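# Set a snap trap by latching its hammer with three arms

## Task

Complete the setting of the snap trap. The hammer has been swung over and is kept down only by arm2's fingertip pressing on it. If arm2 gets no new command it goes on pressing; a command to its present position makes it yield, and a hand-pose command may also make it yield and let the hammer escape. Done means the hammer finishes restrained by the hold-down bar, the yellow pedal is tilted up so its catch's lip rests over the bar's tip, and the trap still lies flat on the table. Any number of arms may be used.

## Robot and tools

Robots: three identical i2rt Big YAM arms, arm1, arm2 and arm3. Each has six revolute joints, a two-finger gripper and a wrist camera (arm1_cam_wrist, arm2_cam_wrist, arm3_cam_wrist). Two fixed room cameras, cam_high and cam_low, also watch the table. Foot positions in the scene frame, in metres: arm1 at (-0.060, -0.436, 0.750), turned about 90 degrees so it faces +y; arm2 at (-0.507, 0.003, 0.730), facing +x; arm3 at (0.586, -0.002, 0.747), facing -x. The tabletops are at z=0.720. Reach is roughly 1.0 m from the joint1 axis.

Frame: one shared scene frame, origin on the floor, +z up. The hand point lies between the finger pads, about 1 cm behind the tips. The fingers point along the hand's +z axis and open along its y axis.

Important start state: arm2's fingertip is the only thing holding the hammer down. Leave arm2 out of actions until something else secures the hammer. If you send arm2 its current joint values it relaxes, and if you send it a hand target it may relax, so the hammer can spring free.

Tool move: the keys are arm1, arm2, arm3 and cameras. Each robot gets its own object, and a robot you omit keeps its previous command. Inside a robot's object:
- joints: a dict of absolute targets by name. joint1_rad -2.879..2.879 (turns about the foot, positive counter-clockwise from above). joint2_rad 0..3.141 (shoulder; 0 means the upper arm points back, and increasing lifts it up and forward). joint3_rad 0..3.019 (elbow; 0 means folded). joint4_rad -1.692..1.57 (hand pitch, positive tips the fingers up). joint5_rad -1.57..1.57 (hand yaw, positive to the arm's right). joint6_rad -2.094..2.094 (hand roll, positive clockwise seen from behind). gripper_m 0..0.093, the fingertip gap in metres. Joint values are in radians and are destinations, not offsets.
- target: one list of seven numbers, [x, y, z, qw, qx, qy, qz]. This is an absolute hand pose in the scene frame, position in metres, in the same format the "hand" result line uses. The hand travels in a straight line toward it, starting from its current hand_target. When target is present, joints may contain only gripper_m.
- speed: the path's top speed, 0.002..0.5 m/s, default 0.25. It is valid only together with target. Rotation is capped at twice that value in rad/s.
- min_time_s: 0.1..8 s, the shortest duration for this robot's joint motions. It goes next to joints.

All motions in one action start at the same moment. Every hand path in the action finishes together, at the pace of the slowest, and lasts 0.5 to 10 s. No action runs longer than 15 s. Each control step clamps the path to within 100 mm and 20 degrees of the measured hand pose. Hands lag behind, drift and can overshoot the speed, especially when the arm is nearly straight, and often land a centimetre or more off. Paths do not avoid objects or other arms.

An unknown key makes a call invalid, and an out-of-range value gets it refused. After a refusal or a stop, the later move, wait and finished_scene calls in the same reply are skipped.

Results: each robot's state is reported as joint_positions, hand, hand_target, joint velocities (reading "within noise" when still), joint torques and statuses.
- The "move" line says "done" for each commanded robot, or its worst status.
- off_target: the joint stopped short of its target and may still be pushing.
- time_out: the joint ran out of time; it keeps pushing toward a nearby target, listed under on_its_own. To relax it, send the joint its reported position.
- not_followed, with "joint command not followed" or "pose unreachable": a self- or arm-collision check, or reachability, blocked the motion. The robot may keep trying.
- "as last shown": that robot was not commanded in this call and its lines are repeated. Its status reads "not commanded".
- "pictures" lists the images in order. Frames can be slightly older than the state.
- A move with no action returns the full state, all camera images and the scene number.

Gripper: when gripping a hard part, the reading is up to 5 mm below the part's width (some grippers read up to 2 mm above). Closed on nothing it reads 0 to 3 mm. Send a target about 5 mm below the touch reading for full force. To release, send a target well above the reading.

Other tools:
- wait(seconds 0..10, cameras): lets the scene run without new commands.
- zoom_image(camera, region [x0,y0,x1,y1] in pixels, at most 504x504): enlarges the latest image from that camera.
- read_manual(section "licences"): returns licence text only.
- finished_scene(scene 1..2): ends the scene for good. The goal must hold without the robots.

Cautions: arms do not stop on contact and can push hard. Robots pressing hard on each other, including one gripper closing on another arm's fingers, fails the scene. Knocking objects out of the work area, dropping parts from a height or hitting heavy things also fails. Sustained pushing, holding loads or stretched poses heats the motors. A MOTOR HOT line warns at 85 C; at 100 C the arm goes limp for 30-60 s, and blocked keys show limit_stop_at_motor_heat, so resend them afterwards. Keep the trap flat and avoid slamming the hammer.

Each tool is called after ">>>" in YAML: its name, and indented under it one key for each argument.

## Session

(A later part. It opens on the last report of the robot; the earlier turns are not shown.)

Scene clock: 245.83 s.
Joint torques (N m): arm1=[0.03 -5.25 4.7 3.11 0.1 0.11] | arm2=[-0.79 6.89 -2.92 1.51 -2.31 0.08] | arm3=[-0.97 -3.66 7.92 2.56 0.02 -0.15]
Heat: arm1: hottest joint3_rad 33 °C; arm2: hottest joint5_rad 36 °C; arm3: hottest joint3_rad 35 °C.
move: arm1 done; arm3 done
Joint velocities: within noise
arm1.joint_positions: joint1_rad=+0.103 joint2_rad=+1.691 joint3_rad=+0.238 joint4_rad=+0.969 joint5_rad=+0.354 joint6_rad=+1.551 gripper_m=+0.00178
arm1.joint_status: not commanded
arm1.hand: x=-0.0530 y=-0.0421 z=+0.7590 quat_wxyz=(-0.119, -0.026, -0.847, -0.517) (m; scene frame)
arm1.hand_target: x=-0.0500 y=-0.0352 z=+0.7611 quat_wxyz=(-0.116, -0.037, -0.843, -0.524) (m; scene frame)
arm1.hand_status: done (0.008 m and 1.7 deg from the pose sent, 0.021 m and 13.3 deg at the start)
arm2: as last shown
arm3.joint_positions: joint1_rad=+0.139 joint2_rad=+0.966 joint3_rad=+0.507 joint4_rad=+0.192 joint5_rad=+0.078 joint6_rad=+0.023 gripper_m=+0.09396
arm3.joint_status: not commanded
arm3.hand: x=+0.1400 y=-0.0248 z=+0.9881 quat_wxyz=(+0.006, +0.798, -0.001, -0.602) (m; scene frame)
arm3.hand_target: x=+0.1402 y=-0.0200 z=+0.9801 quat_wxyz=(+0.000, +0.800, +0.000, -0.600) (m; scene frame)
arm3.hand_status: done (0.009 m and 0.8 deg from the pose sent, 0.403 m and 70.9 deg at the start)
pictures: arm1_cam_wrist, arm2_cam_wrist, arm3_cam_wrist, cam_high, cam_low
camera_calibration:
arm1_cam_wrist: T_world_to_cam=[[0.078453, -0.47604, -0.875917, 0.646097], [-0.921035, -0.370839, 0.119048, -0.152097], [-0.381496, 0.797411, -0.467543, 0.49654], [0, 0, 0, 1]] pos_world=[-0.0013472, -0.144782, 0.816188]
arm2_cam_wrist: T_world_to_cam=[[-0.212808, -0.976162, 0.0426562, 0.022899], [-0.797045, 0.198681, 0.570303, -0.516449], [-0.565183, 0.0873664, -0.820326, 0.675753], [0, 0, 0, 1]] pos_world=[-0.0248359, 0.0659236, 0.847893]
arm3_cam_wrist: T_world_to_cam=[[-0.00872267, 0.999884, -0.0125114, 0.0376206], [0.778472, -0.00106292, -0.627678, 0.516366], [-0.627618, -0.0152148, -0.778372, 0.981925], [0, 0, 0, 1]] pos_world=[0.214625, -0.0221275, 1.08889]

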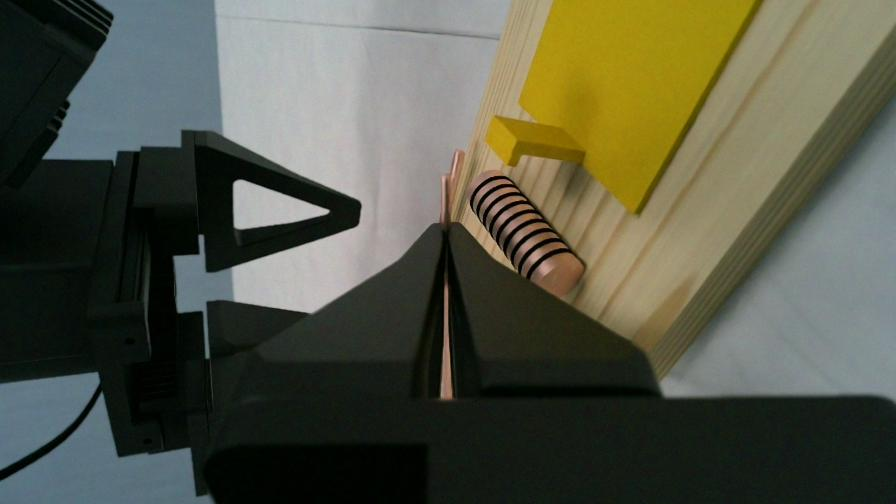

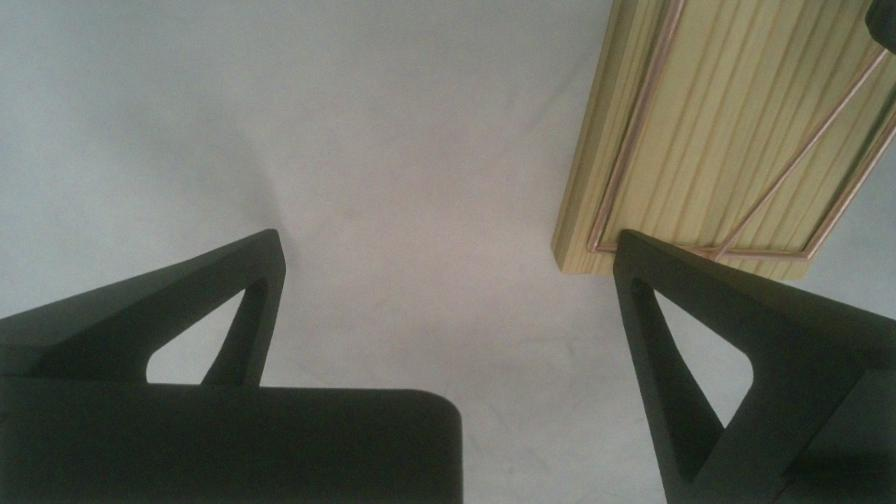

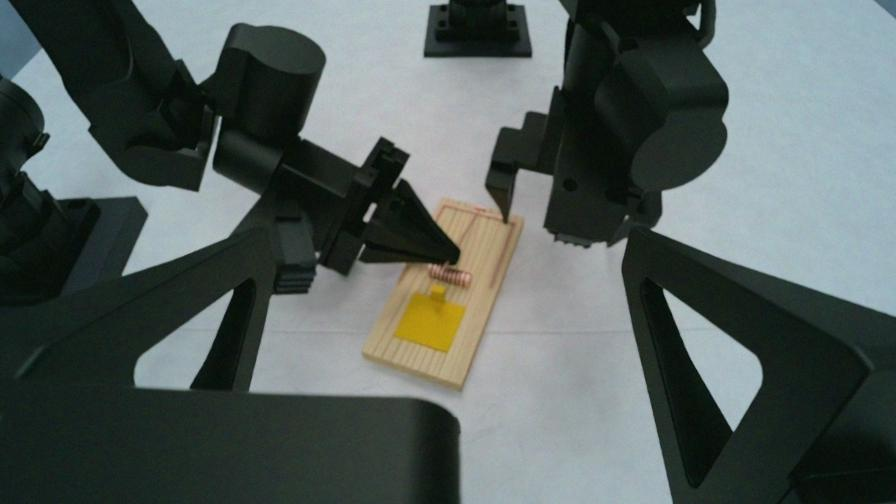

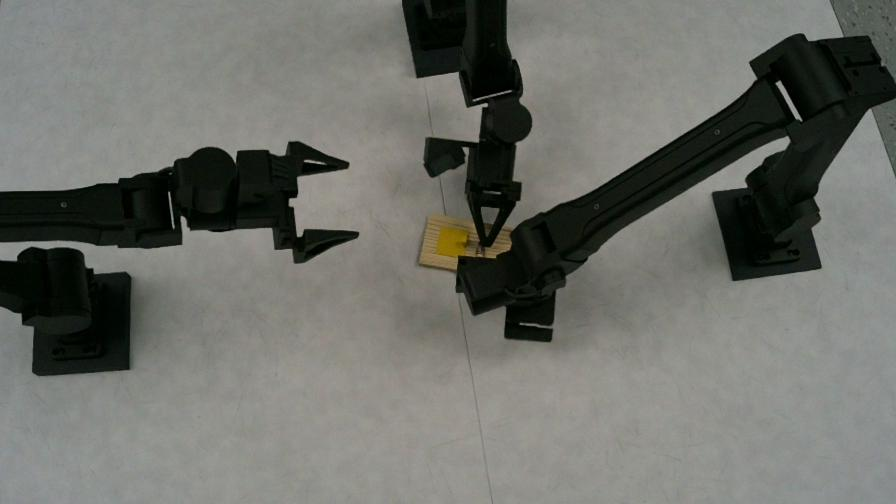

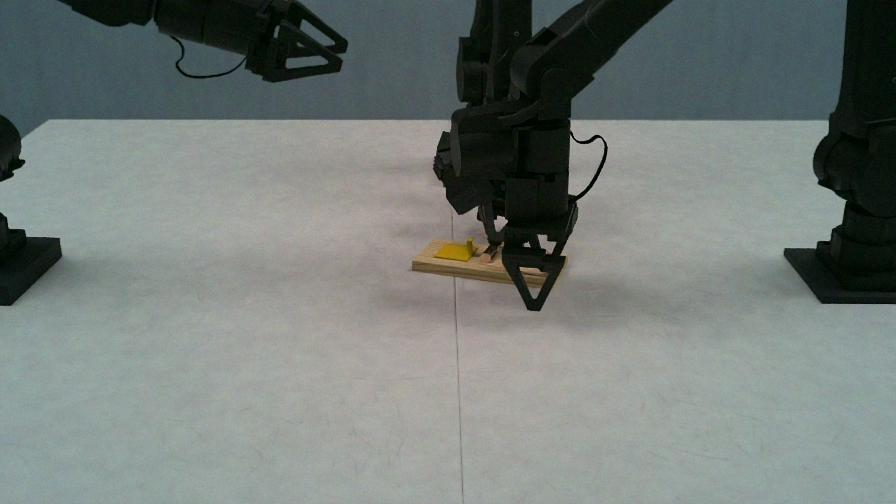

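>>> move:
  arm1: {"target":[-0.050,-0.037,0.748,-0.1163,-0.0368,-0.8425,-0.5246],"speed":0.06}
  arm3: {"target":[0.10,-0.05,0.86,0.0,0.8,0.0,-0.6],"joints":{"gripper_m":0.0}}
  cameras: ["all"]

>>> zoom_image:
  camera: "arm1_cam_wrist"
  region: [380, 80, 620, 400]

>>> zoom_image:
  camera: "cam_low"
  region: [400, 190, 600, 320]

Scene clock: 263.13 s.
Joint torques (N m): arm1=[0.03 -4.66 4.15 2.54 0.1 -0.1] | arm2=[-1.14 6.48 -2.91 1.54 -2.3 0.12] | arm3=[0.79 -7.36 5.97 2.45 0.17 0.17]
Heat: arm1: hottest joint3_rad 32 °C; arm2: hottest joint5_rad 37 °C; arm3: hottest joint3_rad 35 °C.
move: arm1 done; arm3 done
Joint velocities: within noise
arm1.joint_positions: joint1_rad=+0.101 joint2_rad=+1.762 joint3_rad=+0.235 joint4_rad=+1.065 joint5_rad=+0.354 joint6_rad=+1.574 gripper_m=+0.00178
arm1.joint_status: not commanded
arm1.hand: x=-0.0524 y=-0.0421 z=+0.7523 quat_wxyz=(-0.112, -0.038, -0.841, -0.527) (m; scene frame)
arm1.hand_target: x=-0.0500 y=-0.0372 z=+0.7481 quat_wxyz=(-0.116, -0.037, -0.843, -0.525) (m; scene frame)
arm1.hand_status: done (0.007 m and 0.6 deg from the pose sent, 0.013 m and 1.7 deg at the start)
arm2: as last shown
arm2.hand_target: x=-0.1849 y=+0.0686 z=+0.6528 quat_wxyz=(+0.139, -0.116, -0.983, +0.036) (m; scene frame)
arm3.joint_positions: joint1_rad=+0.197 joint2_rad=+1.463 joint3_rad=+0.437 joint4_rad=+0.742 joint5_rad=+0.150 joint6_rad=+0.023 gripper_m=+0.00050
arm3.joint_status: all done
arm3.hand: x=+0.1028 y=-0.0450 z=+0.8609 quat_wxyz=(-0.005, +0.802, +0.001, -0.597) (m; scene frame)
arm3.hand_target: x=+0.1001 y=-0.0500 z=+0.8601 quat_wxyz=(+0.000, +0.800, +0.000, -0.600) (m; scene frame)
arm3.hand_status: done (0.006 m and 0.8 deg from the pose sent, 0.136 m and 0.8 deg at the start)
pictures: arm1_cam_wrist, arm2_cam_wrist, arm3_cam_wrist, cam_high, cam_low
camera_calibration:
arm1_cam_wrist: T_world_to_cam=[[0.0525531, -0.453468, -0.889722, 0.650081], [-0.922365, -0.363506, 0.130788, -0.159371], [-0.382727, 0.813776, -0.437366, 0.471575], [0, 0, 0, 1]] pos_world=[-0.00067732, -0.146898, 0.805486]
arm2_cam_wrist: T_world_to_cam=[[-0.212808, -0.976162, 0.0426562, 0.022899], [-0.797045, 0.198681, 0.570303, -0.516449], [-0.565183, 0.0873664, -0.820326, 0.675753], [0, 0, 0, 1]] pos_world=[-0.0248359, 0.0659236, 0.847893]
arm3_cam_wrist: T_world_to_cam=[[0.00280681, 0.999959, 0.0086469, 0.0365137], [0.787031, 0.0031254, -0.616906, 0.455481], [-0.616907, 0.00853692, -0.78699, 0.866762], [0, 0, 0, 1]] pos_world=[0.176131, -0.0453353, 0.962806]

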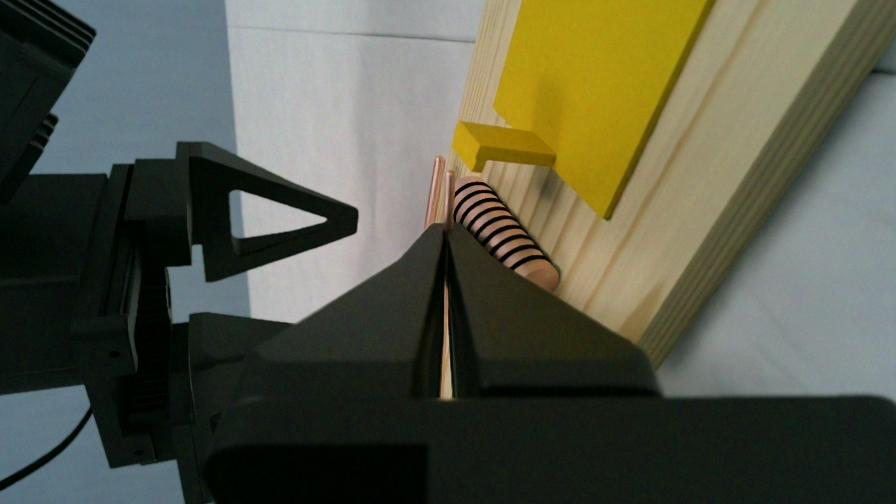

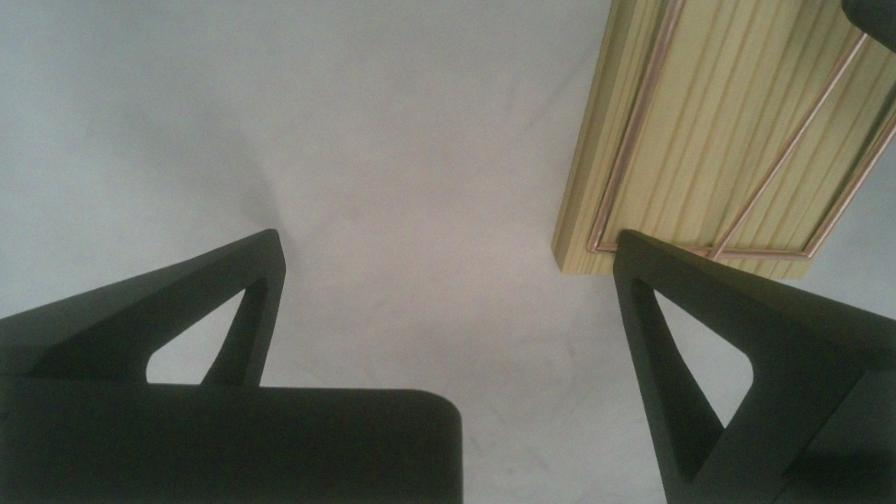

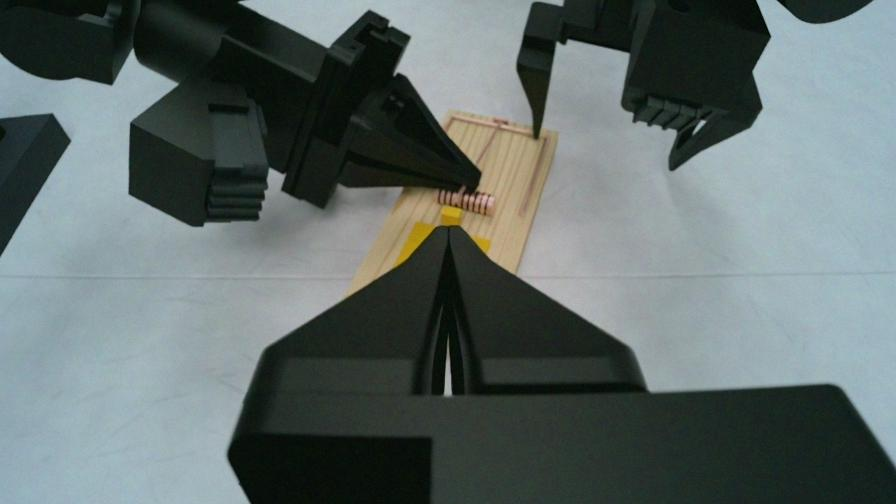

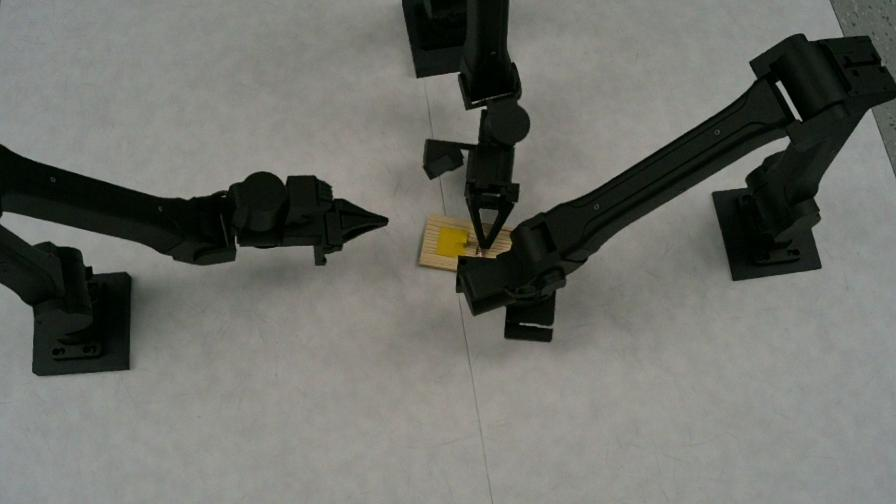

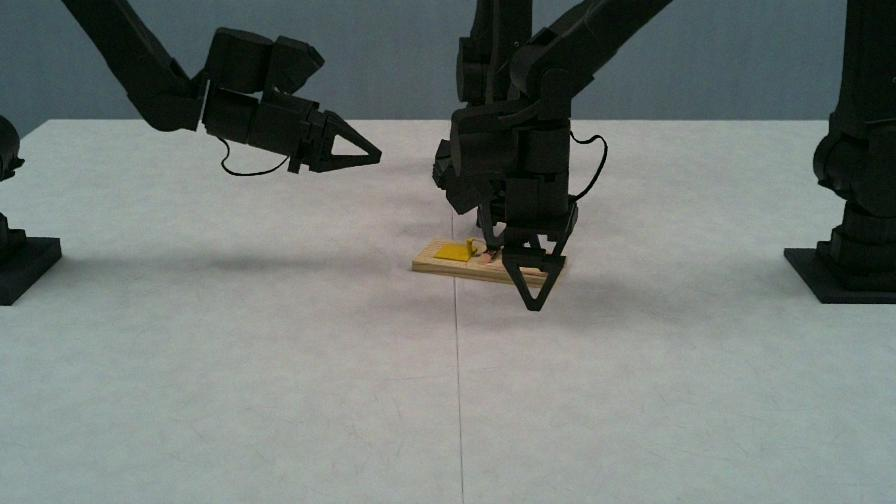

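Scaled by 1.575 from the camera's 896x504 image, which has a finer 1280x720 frame.

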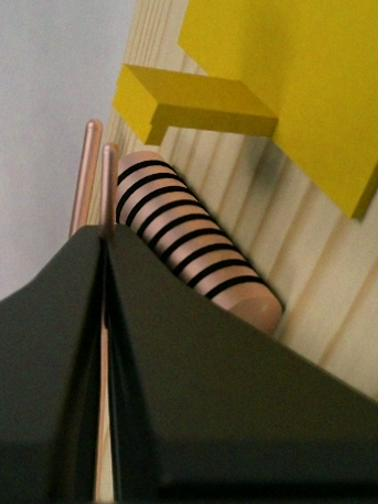

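Scaled by 2.520 from the camera's 896x504 image, which has a finer 1280x720 frame.

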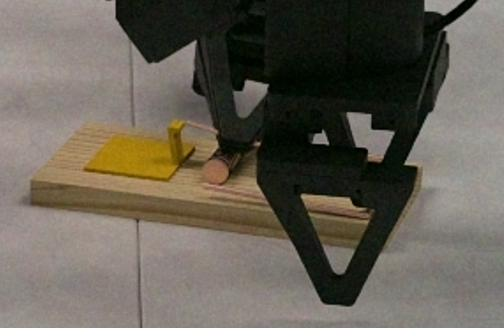

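>>> move:
  arm1: {"target":[-0.050,-0.038,0.738,-0.1163,-0.0368,-0.8425,-0.5246],"speed":0.06}
  arm3: {"target":[0.09,-0.05,0.81,0.0,0.8,0.0,-0.6]}
  cameras: ["arm1_cam_wrist","arm3_cam_wrist","cam_low","arm2_cam_wrist"]

>>> zoom_image:
  camera: "arm1_cam_wrist"
  region: [380, 80, 620, 400]

>>> zoom_image:
  camera: "cam_low"
  region: [430, 220, 530, 290]

>>> zoom_image:
  camera: "arm3_cam_wrist"
  region: [340, 20, 580, 260]

Scene clock: 271.10 s.
Joint torques (N m): arm1=[0.09 -4.07 3.97 1.88 -0.03 -0.11] | arm2=[-1.14 6.71 -2.95 1.58 -2.26 0.13] | arm3=[0.21 -8.59 5.09 2.5 0.04 0.11]
Heat: arm1: hottest joint3_rad 32 °C; arm2: hottest joint5_rad 38 °C; arm3: hottest joint3_rad 34 °C.
move: arm1 off_target; arm3 done
Joint velocities: within noise
arm1.joint_positions: joint1_rad=+0.101 joint2_rad=+1.809 joint3_rad=+0.234 joint4_rad=+1.142 joint5_rad=+0.359 joint6_rad=+1.575 gripper_m=+0.00175
arm1.joint_status: not commanded
arm1.hand: x=-0.0517 y=-0.0412 z=+0.7511 quat_wxyz=(-0.112, -0.043, -0.834, -0.539) (m; scene frame)
arm1.hand_target: x=-0.0500 y=-0.0386 z=+0.7384 quat_wxyz=(-0.116, -0.037, -0.843, -0.525) (m; scene frame)
arm1.hand_status: off_target (0.014 m and 2.1 deg from the pose sent, 0.015 m and 0.6 deg at the start)
arm2: as last shown
arm3.joint_positions: joint1_rad=+0.197 joint2_rad=+1.686 joint3_rad=+0.437 joint4_rad=+0.952 joint5_rad=+0.148 joint6_rad=+0.023 gripper_m=+0.00050
arm3.joint_status: not commanded
arm3.hand: x=+0.0973 y=-0.0468 z=+0.8065 quat_wxyz=(-0.005, +0.806, +0.002, -0.592) (m; scene frame)
arm3.hand_target: x=+0.0902 y=-0.0500 z=+0.8100 quat_wxyz=(+0.000, +0.800, +0.000, -0.600) (m; scene frame)
arm3.hand_status: done (0.009 m and 1.4 deg from the pose sent, 0.053 m and 0.8 deg at the start)
pictures: arm1_cam_wrist, arm2_cam_wrist, arm3_cam_wrist, cam_low
camera_calibration:
arm1_cam_wrist: T_world_to_cam=[[0.0478188, -0.428139, -0.902447, 0.659806], [-0.923705, -0.362769, 0.12316, -0.152528], [-0.380109, 0.827705, -0.412821, 0.452896], [0, 0, 0, 1]] pos_world=[-0.000292216, -0.147708, 0.80119]
arm2_cam_wrist: T_world_to_cam=[[-0.212808, -0.976162, 0.0426562, 0.022899], [-0.797045, 0.198681, 0.570303, -0.516449], [-0.565183, 0.0873664, -0.820326, 0.675753], [0, 0, 0, 1]] pos_world=[-0.0248359, 0.0659236, 0.847893]
arm3_cam_wrist: T_world_to_cam=[[0.00031078, 0.999952, 0.00983307, 0.0381381], [0.79494, 0.00571857, -0.606662, 0.41737], [-0.606689, 0.00800523, -0.794899, 0.825994], [0, 0, 0, 1]] pos_world=[0.169325, -0.0471353, 0.909409]

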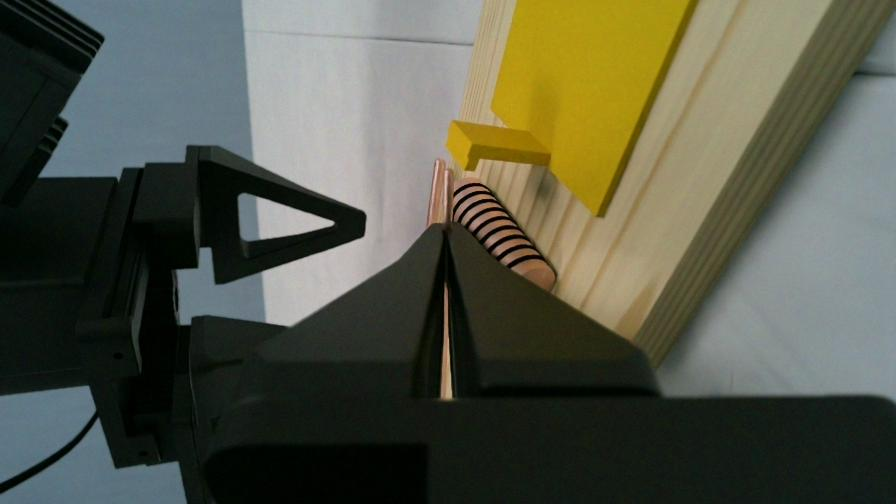

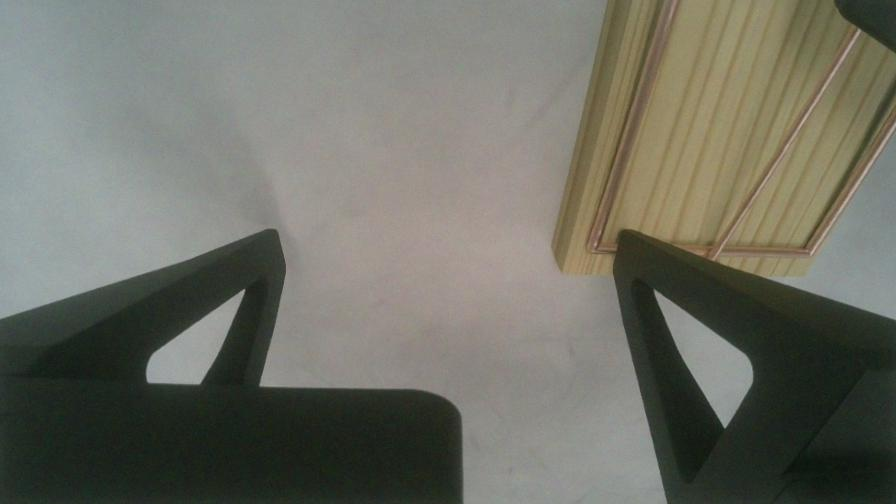

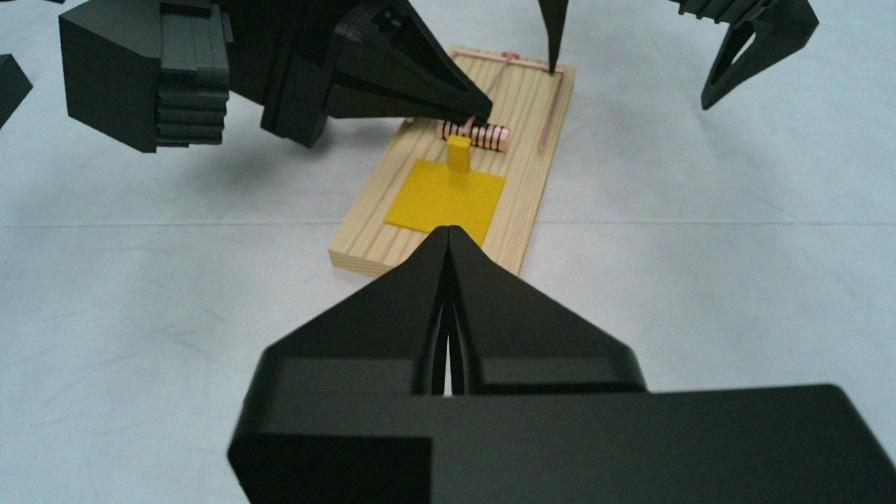

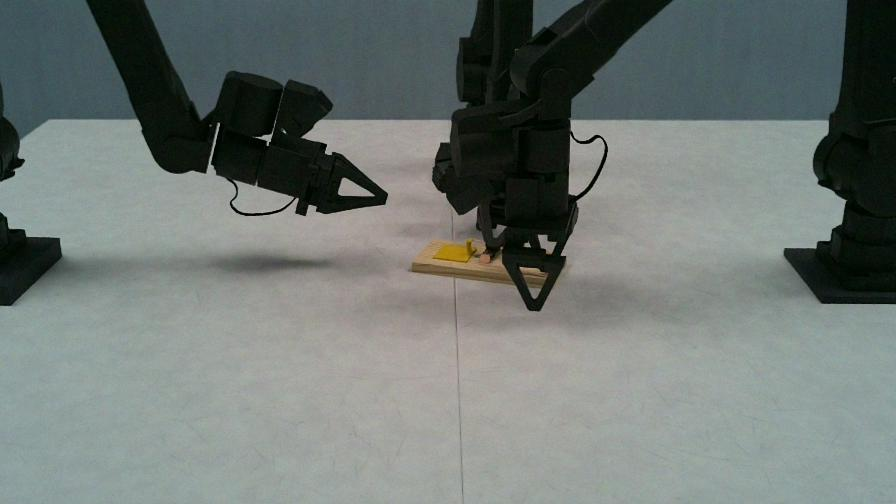

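Scaled by 1.575 from the camera's 896x504 image, which has a finer 1280x720 frame.

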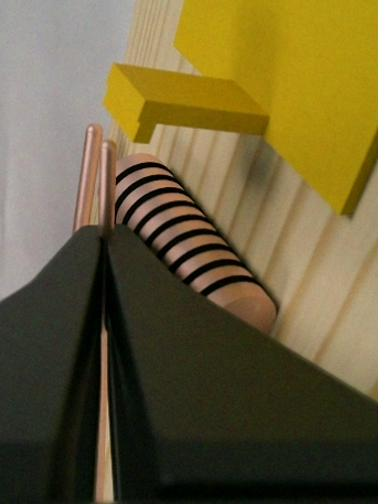

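Scaled by 5.040 from the camera's 896x504 image, which has a finer 1280x720 frame.

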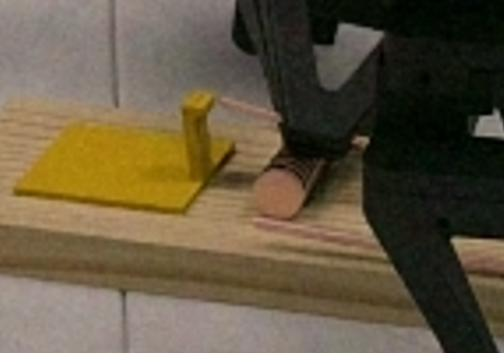

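Scaled by 2.100 from the camera's 896x504 image, which has a finer 1280x720 frame.

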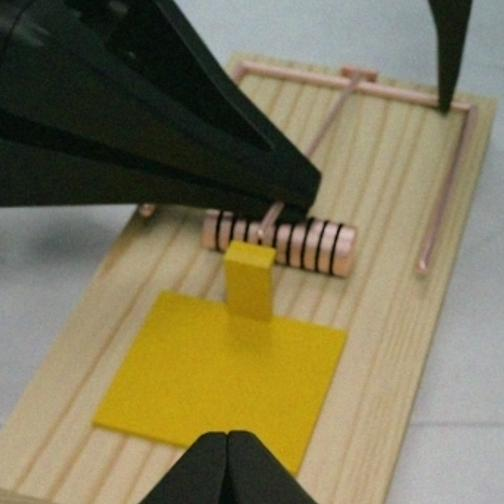

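>>> move:
  arm1: {"joints":{"gripper_m":0.014}}
  cameras: ["arm1_cam_wrist","arm3_cam_wrist","cam_low"]

>>> zoom_image:
  camera: "arm1_cam_wrist"
  region: [380, 80, 620, 400]

>>> zoom_image:
  camera: "cam_low"
  region: [430, 220, 530, 290]

Scene clock: 278.27 s.
Joint torques (N m): arm1=[0.03 -4.6 2.35 1.84 0.31 -0.1] | arm2=[-0.56 6.77 -3.14 1.43 -2.25 0.06] | arm3=[0.73 -8.82 5.11 2.54 0.06 0.11]
Heat: arm1: hottest joint3_rad 31 °C; arm2: hottest joint5_rad 38 °C; arm3: hottest joint3_rad 34 °C.
move: arm1 done
Joint velocities: within noise
arm1.joint_positions: joint1_rad=+0.101 joint2_rad=+1.818 joint3_rad=+0.254 joint4_rad=+1.145 joint5_rad=+0.351 joint6_rad=+1.575 gripper_m=+0.01390
arm1.joint_status: all done
arm1.hand: x=-0.0542 y=-0.0322 z=+0.7527 quat_wxyz=(-0.107, -0.042, -0.831, -0.545) (m; scene frame)
arm1.hand_target: x=-0.0501 y=-0.0386 z=+0.7384 quat_wxyz=(-0.116, -0.037, -0.843, -0.525) (m; scene frame)
arm1.hand_status: not commanded
arm2, arm3: as last shown
arm3.hand: x=+0.0973 y=-0.0468 z=+0.8066 quat_wxyz=(-0.005, +0.806, +0.002, -0.592) (m; scene frame)
arm3.hand_target: x=+0.0902 y=-0.0500 z=+0.8101 quat_wxyz=(+0.000, +0.800, +0.000, -0.600) (m; scene frame)
pictures: arm1_cam_wrist, arm3_cam_wrist, cam_low
camera_calibration:
arm1_cam_wrist: T_world_to_cam=[[0.0462021, -0.415211, -0.908551, 0.670065], [-0.920541, -0.370882, 0.122683, -0.151536], [-0.387905, 0.83069, -0.399354, 0.434605], [0, 0, 0, 1]] pos_world=[-0.00186842, -0.139006, 0.800941]
arm3_cam_wrist: T_world_to_cam=[[0.0003143, 0.999952, 0.00983277, 0.0381378], [0.794721, 0.00571847, -0.606948, 0.417667], [-0.606975, 0.00800507, -0.794681, 0.825843], [0, 0, 0, 1]] pos_world=[0.169325, -0.0471353, 0.909409]

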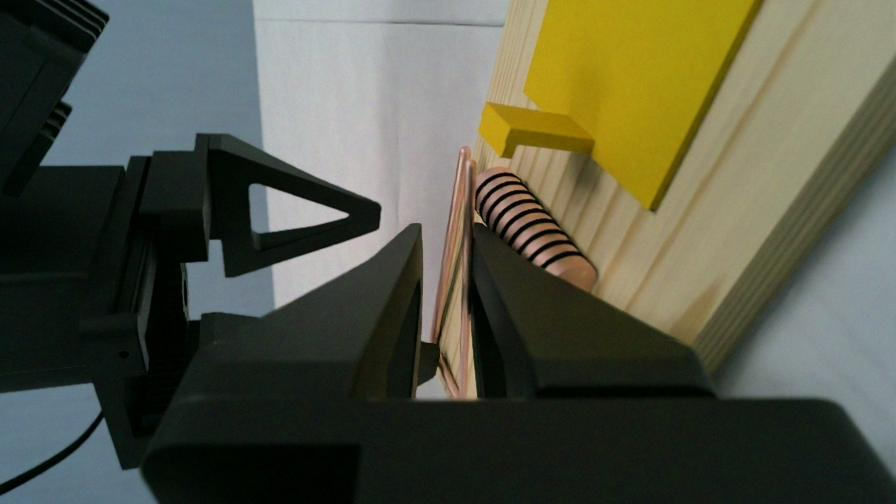

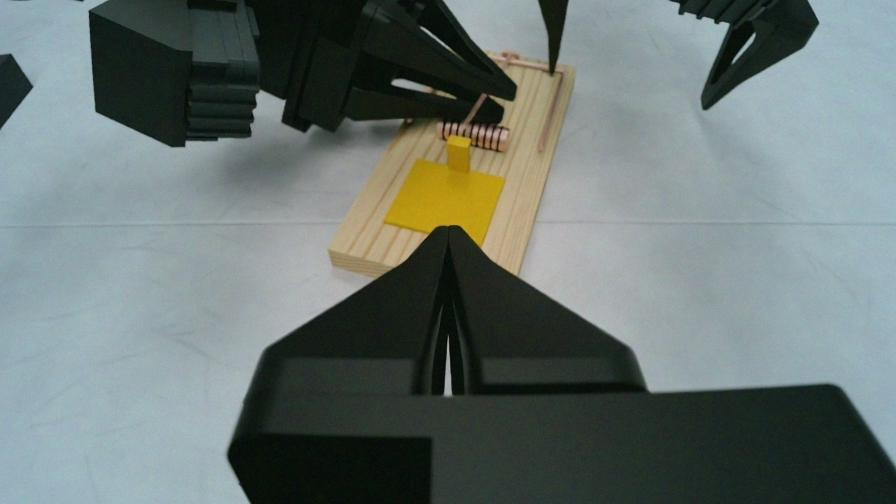

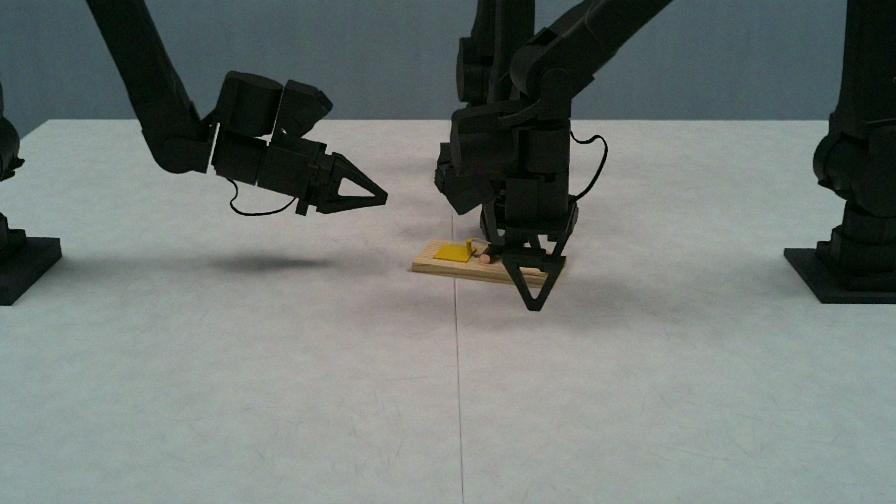

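Scaled by 1.575 from the camera's 896x504 image, which has a finer 1280x720 frame.

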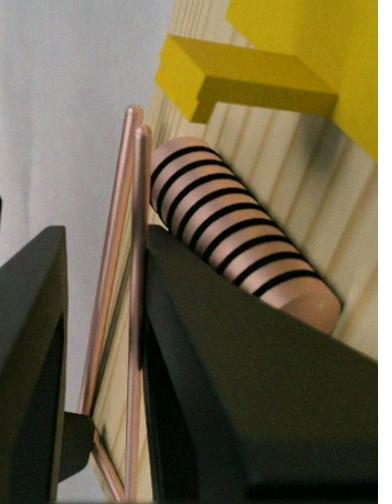

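Scaled by 5.040 from the camera's 896x504 image, which has a finer 1280x720 frame.

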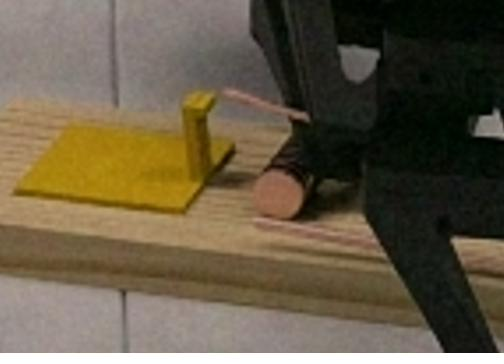

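>>> move:
  arm1: {"target":[-0.062,-0.088,0.770,-0.1163,-0.0368,-0.8425,-0.5246],"speed":0.08}
  cameras: ["arm1_cam_wrist","arm3_cam_wrist","cam_low"]

>>> zoom_image:
  camera: "arm3_cam_wrist"
  region: [340, 20, 580, 260]

>>> zoom_image:
  camera: "cam_low"
  region: [430, 220, 530, 290]

>>> zoom_image:
  camera: "arm1_cam_wrist"
  region: [340, 20, 640, 320]

Scene clock: 285.43 s.
Joint torques (N m): arm1=[1.96 -5.89 3.03 2.36 0.43 0.12] | arm2=[-0.15 6.95 -2.8 1.37 -2.23 0.13] | arm3=[0.62 -8.82 5.11 2.47 0.07 0.08]
Heat: arm1: hottest joint3_rad 31 °C; arm2: hottest joint5_rad 39 °C; arm3: hottest joint3_rad 34 °C.
move: arm1 done
Joint velocities: within noise
arm1.joint_positions: joint1_rad=+0.172 joint2_rad=+1.609 joint3_rad=+0.120 joint4_rad=+0.998 joint5_rad=+0.429 joint6_rad=+1.594 gripper_m=+0.01396
arm1.joint_status: not commanded
arm1.hand: x=-0.0584 y=-0.0884 z=+0.7663 quat_wxyz=(-0.123, -0.033, -0.845, -0.520) (m; scene frame)
arm1.hand_target: x=-0.0619 y=-0.0880 z=+0.7699 quat_wxyz=(-0.116, -0.037, -0.842, -0.525) (m; scene frame)
arm1.hand_status: done (0.005 m and 1.0 deg from the pose sent, 0.059 m and 2.9 deg at the start)
arm2, arm3: as last shown
pictures: arm1_cam_wrist, arm3_cam_wrist, cam_low
camera_calibration:
arm1_cam_wrist: T_world_to_cam=[[0.0695323, -0.46967, -0.880099, 0.63406], [-0.926399, -0.35768, 0.117688, -0.173296], [-0.370069, 0.80714, -0.459972, 0.530527], [0, 0, 0, 1]] pos_world=[-0.00829694, -0.192395, 0.822459]
arm3_cam_wrist: T_world_to_cam=[[0.0003143, 0.999952, 0.00983277, 0.0381378], [0.794721, 0.00571847, -0.606948, 0.417667], [-0.606975, 0.00800507, -0.794681, 0.825843], [0, 0, 0, 1]] pos_world=[0.169325, -0.0471353, 0.909409]

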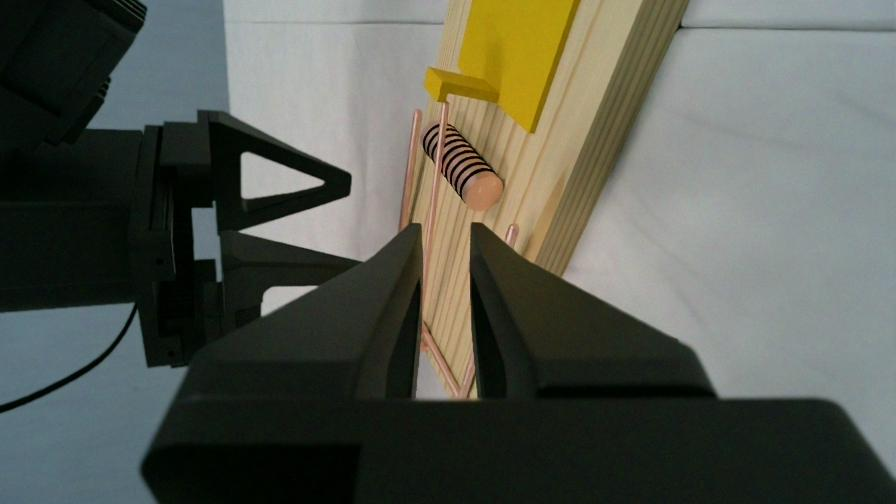

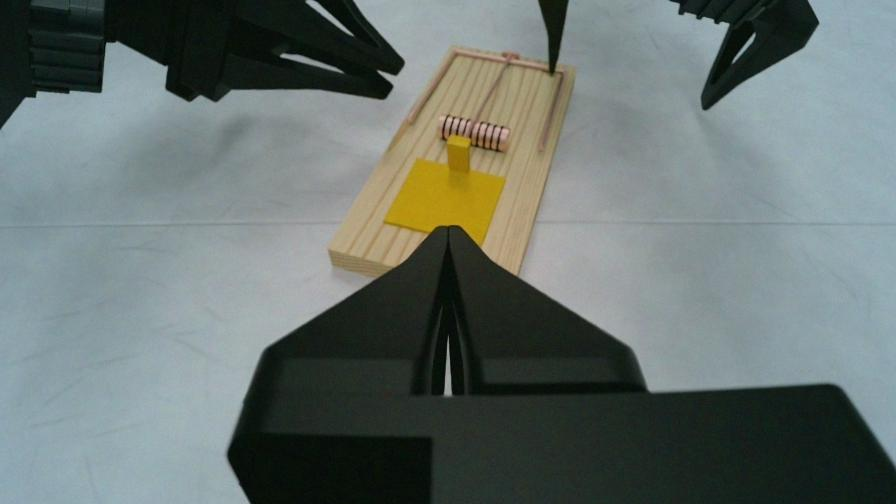

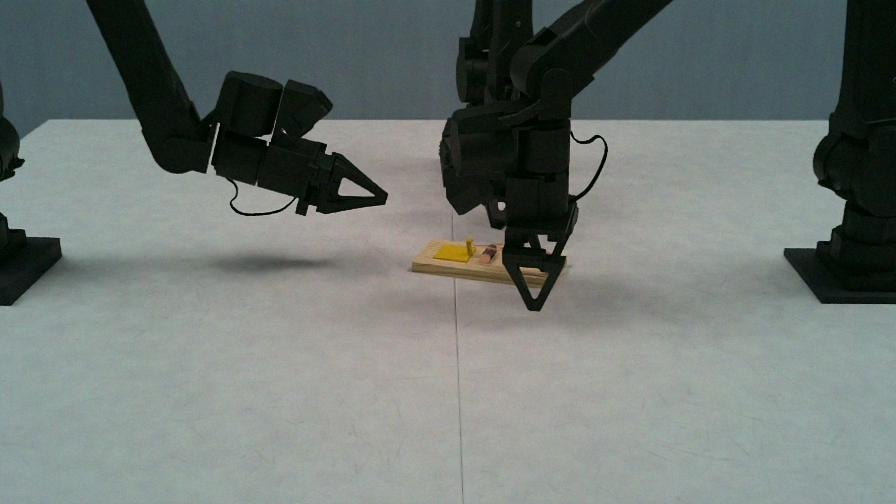

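Scaled by 2.100 from the camera's 896x504 image, which has a finer 1280x720 frame.

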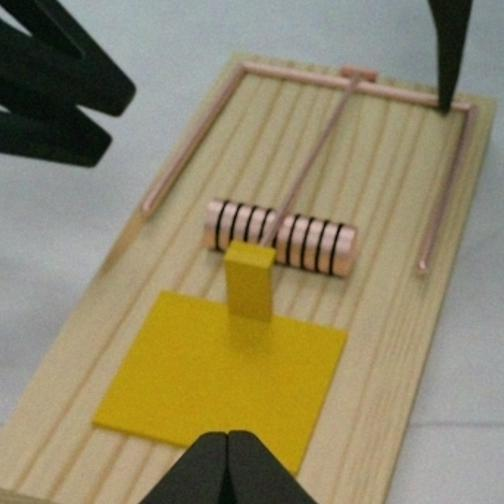

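Scaled by 5.040 from the camera's 896x504 image, which has a finer 1280x720 frame.

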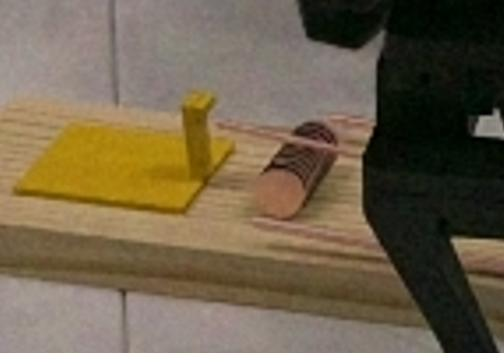

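Scaled by 1.680 from the camera's 896x504 image, which has a finer 1280x720 frame.

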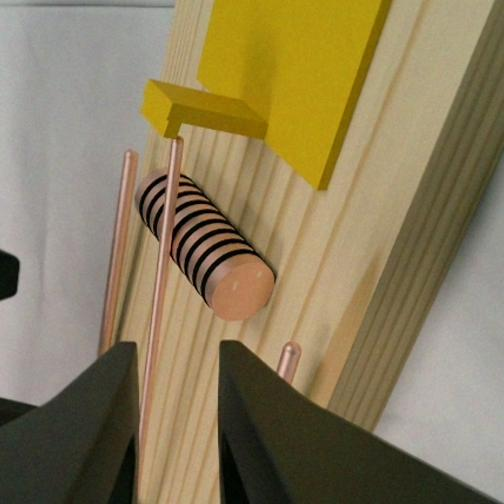

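>>> move:
  arm1: {"target":[-0.080,-0.17,0.83,-0.1163,-0.0368,-0.8425,-0.5246]}
  arm3: {"target":[0.045,-0.045,0.80,0.0,0.941,0.0,-0.339]}
  cameras: ["arm3_cam_wrist","cam_low","arm1_cam_wrist"]

>>> zoom_image:
  camera: "arm3_cam_wrist"
  region: [340, 60, 580, 300]

>>> zoom_image:
  camera: "cam_low"
  region: [390, 190, 530, 290]

Scene clock: 302.47 s.
Joint torques (N m): arm1=[1.85 0.03 12.81 1.92 0.25 0.12] | arm2=[-0.38 6.42 -3.04 1.57 -2.3 0.04] | arm3=[-0.56 -10.81 10.74 0.91 0.04 0.13]
Heat: arm1: hottest joint3_rad 31 °C; arm2: hottest joint5_rad 39 °C; arm3: hottest joint3_rad 33 °C.
move: arm1 off_target; arm3 off_target
Joint velocities: within noise
arm1.joint_positions: joint1_rad=+0.448 joint2_rad=+0.593 joint3_rad=-0.003 joint4_rad=-0.001 joint5_rad=+0.675 joint6_rad=+1.757 gripper_m=+0.01396
arm1.joint_status: not commanded
arm1.hand: x=-0.0724 y=-0.1773 z=+0.8164 quat_wxyz=(-0.130, -0.031, -0.848, -0.513) (m; scene frame)
arm1.hand_target: x=-0.0797 y=-0.1701 z=+0.8300 quat_wxyz=(-0.116, -0.037, -0.842, -0.525) (m; scene frame)
arm1.hand_status: off_target (0.017 m and 2.3 deg from the pose sent, 0.106 m and 1.0 deg at the start)
arm2: as last shown
arm3.joint_positions: joint1_rad=+0.167 joint2_rad=+1.580 joint3_rad=+0.803 joint4_rad=-0.117 joint5_rad=+0.077 joint6_rad=+0.062 gripper_m=+0.00049
arm3.joint_status: not commanded
arm3.hand: x=+0.0666 y=-0.0483 z=+0.7893 quat_wxyz=(-0.002, +0.945, +0.011, -0.328) (m; scene frame)
arm3.hand_target: x=+0.0461 y=-0.0449 z=+0.8006 quat_wxyz=(+0.000, +0.941, +0.000, -0.339) (m; scene frame)
arm3.hand_status: off_target (0.024 m and 1.8 deg from the pose sent, 0.053 m and 32.9 deg at the start)
pictures: arm1_cam_wrist, arm3_cam_wrist, cam_low
camera_calibration:
arm1_cam_wrist: T_world_to_cam=[[0.0797316, -0.484495, -0.871153, 0.628136], [-0.930059, -0.350599, 0.109864, -0.21656], [-0.358654, 0.801464, -0.478563, 0.635082], [0, 0, 0, 1]] pos_world=[-0.0237212, -0.280592, 0.874922]
arm3_cam_wrist: T_world_to_cam=[[-0.0208686, 0.999745, 0.00867586, 0.042013], [0.998268, 0.0213136, -0.0548357, -0.0169987], [-0.0550066, 0.00751649, -0.998458, 0.917538], [0, 0, 0, 1]] pos_world=[0.0683166, -0.0485366, 0.914826]

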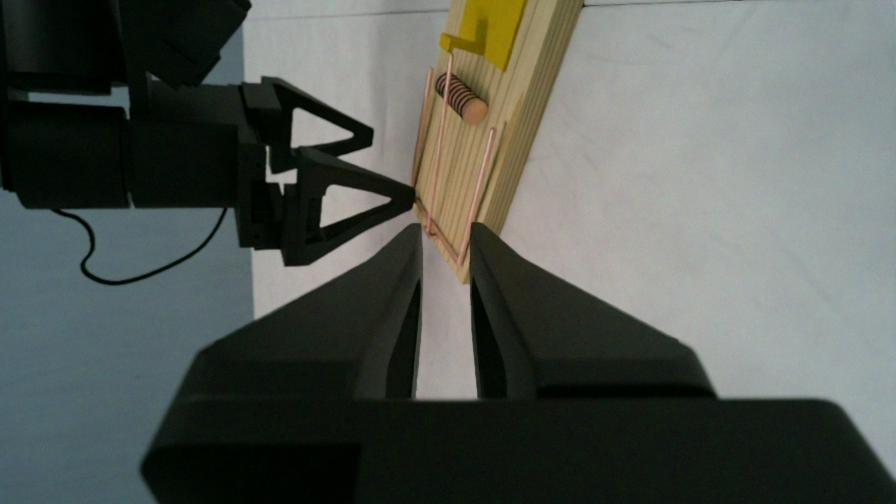

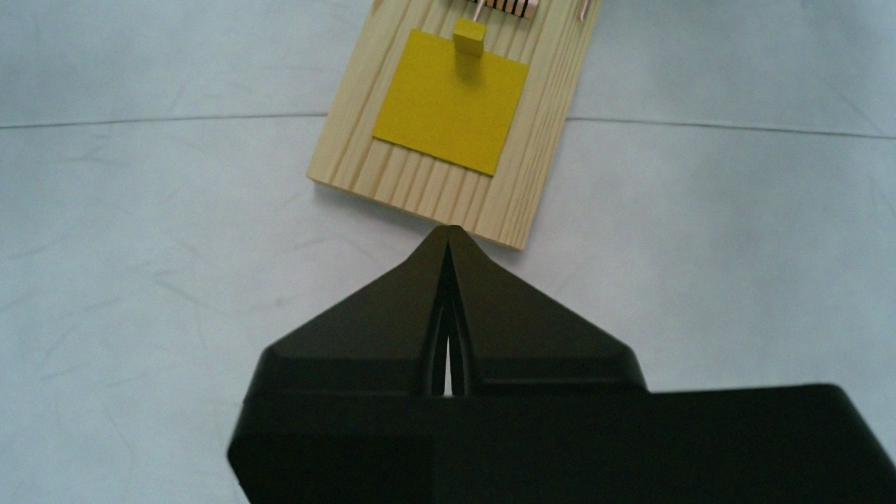

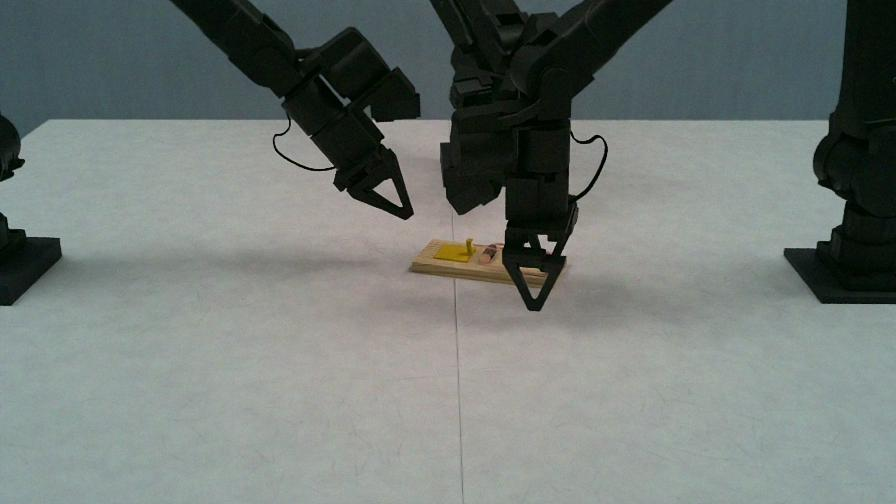

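Scaled by 2.100 from the camera's 896x504 image, which has a finer 1280x720 frame.

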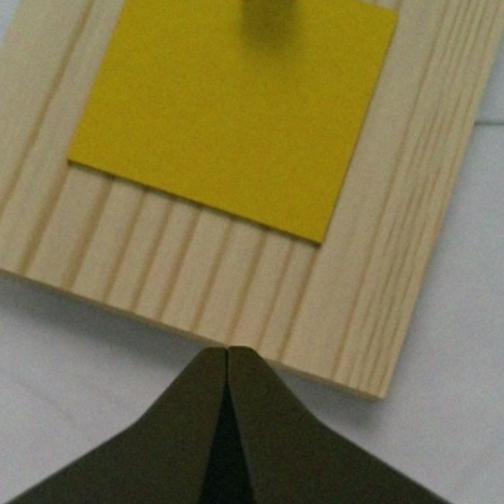

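Scaled by 3.600 from the camera's 896x504 image, which has a finer 1280x720 frame.

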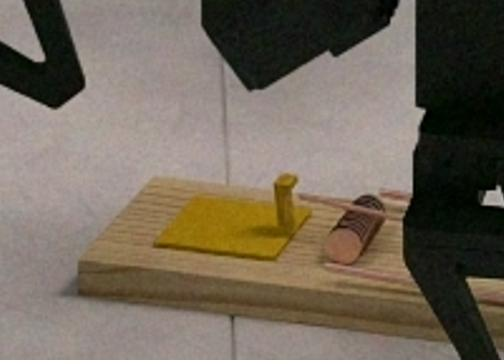

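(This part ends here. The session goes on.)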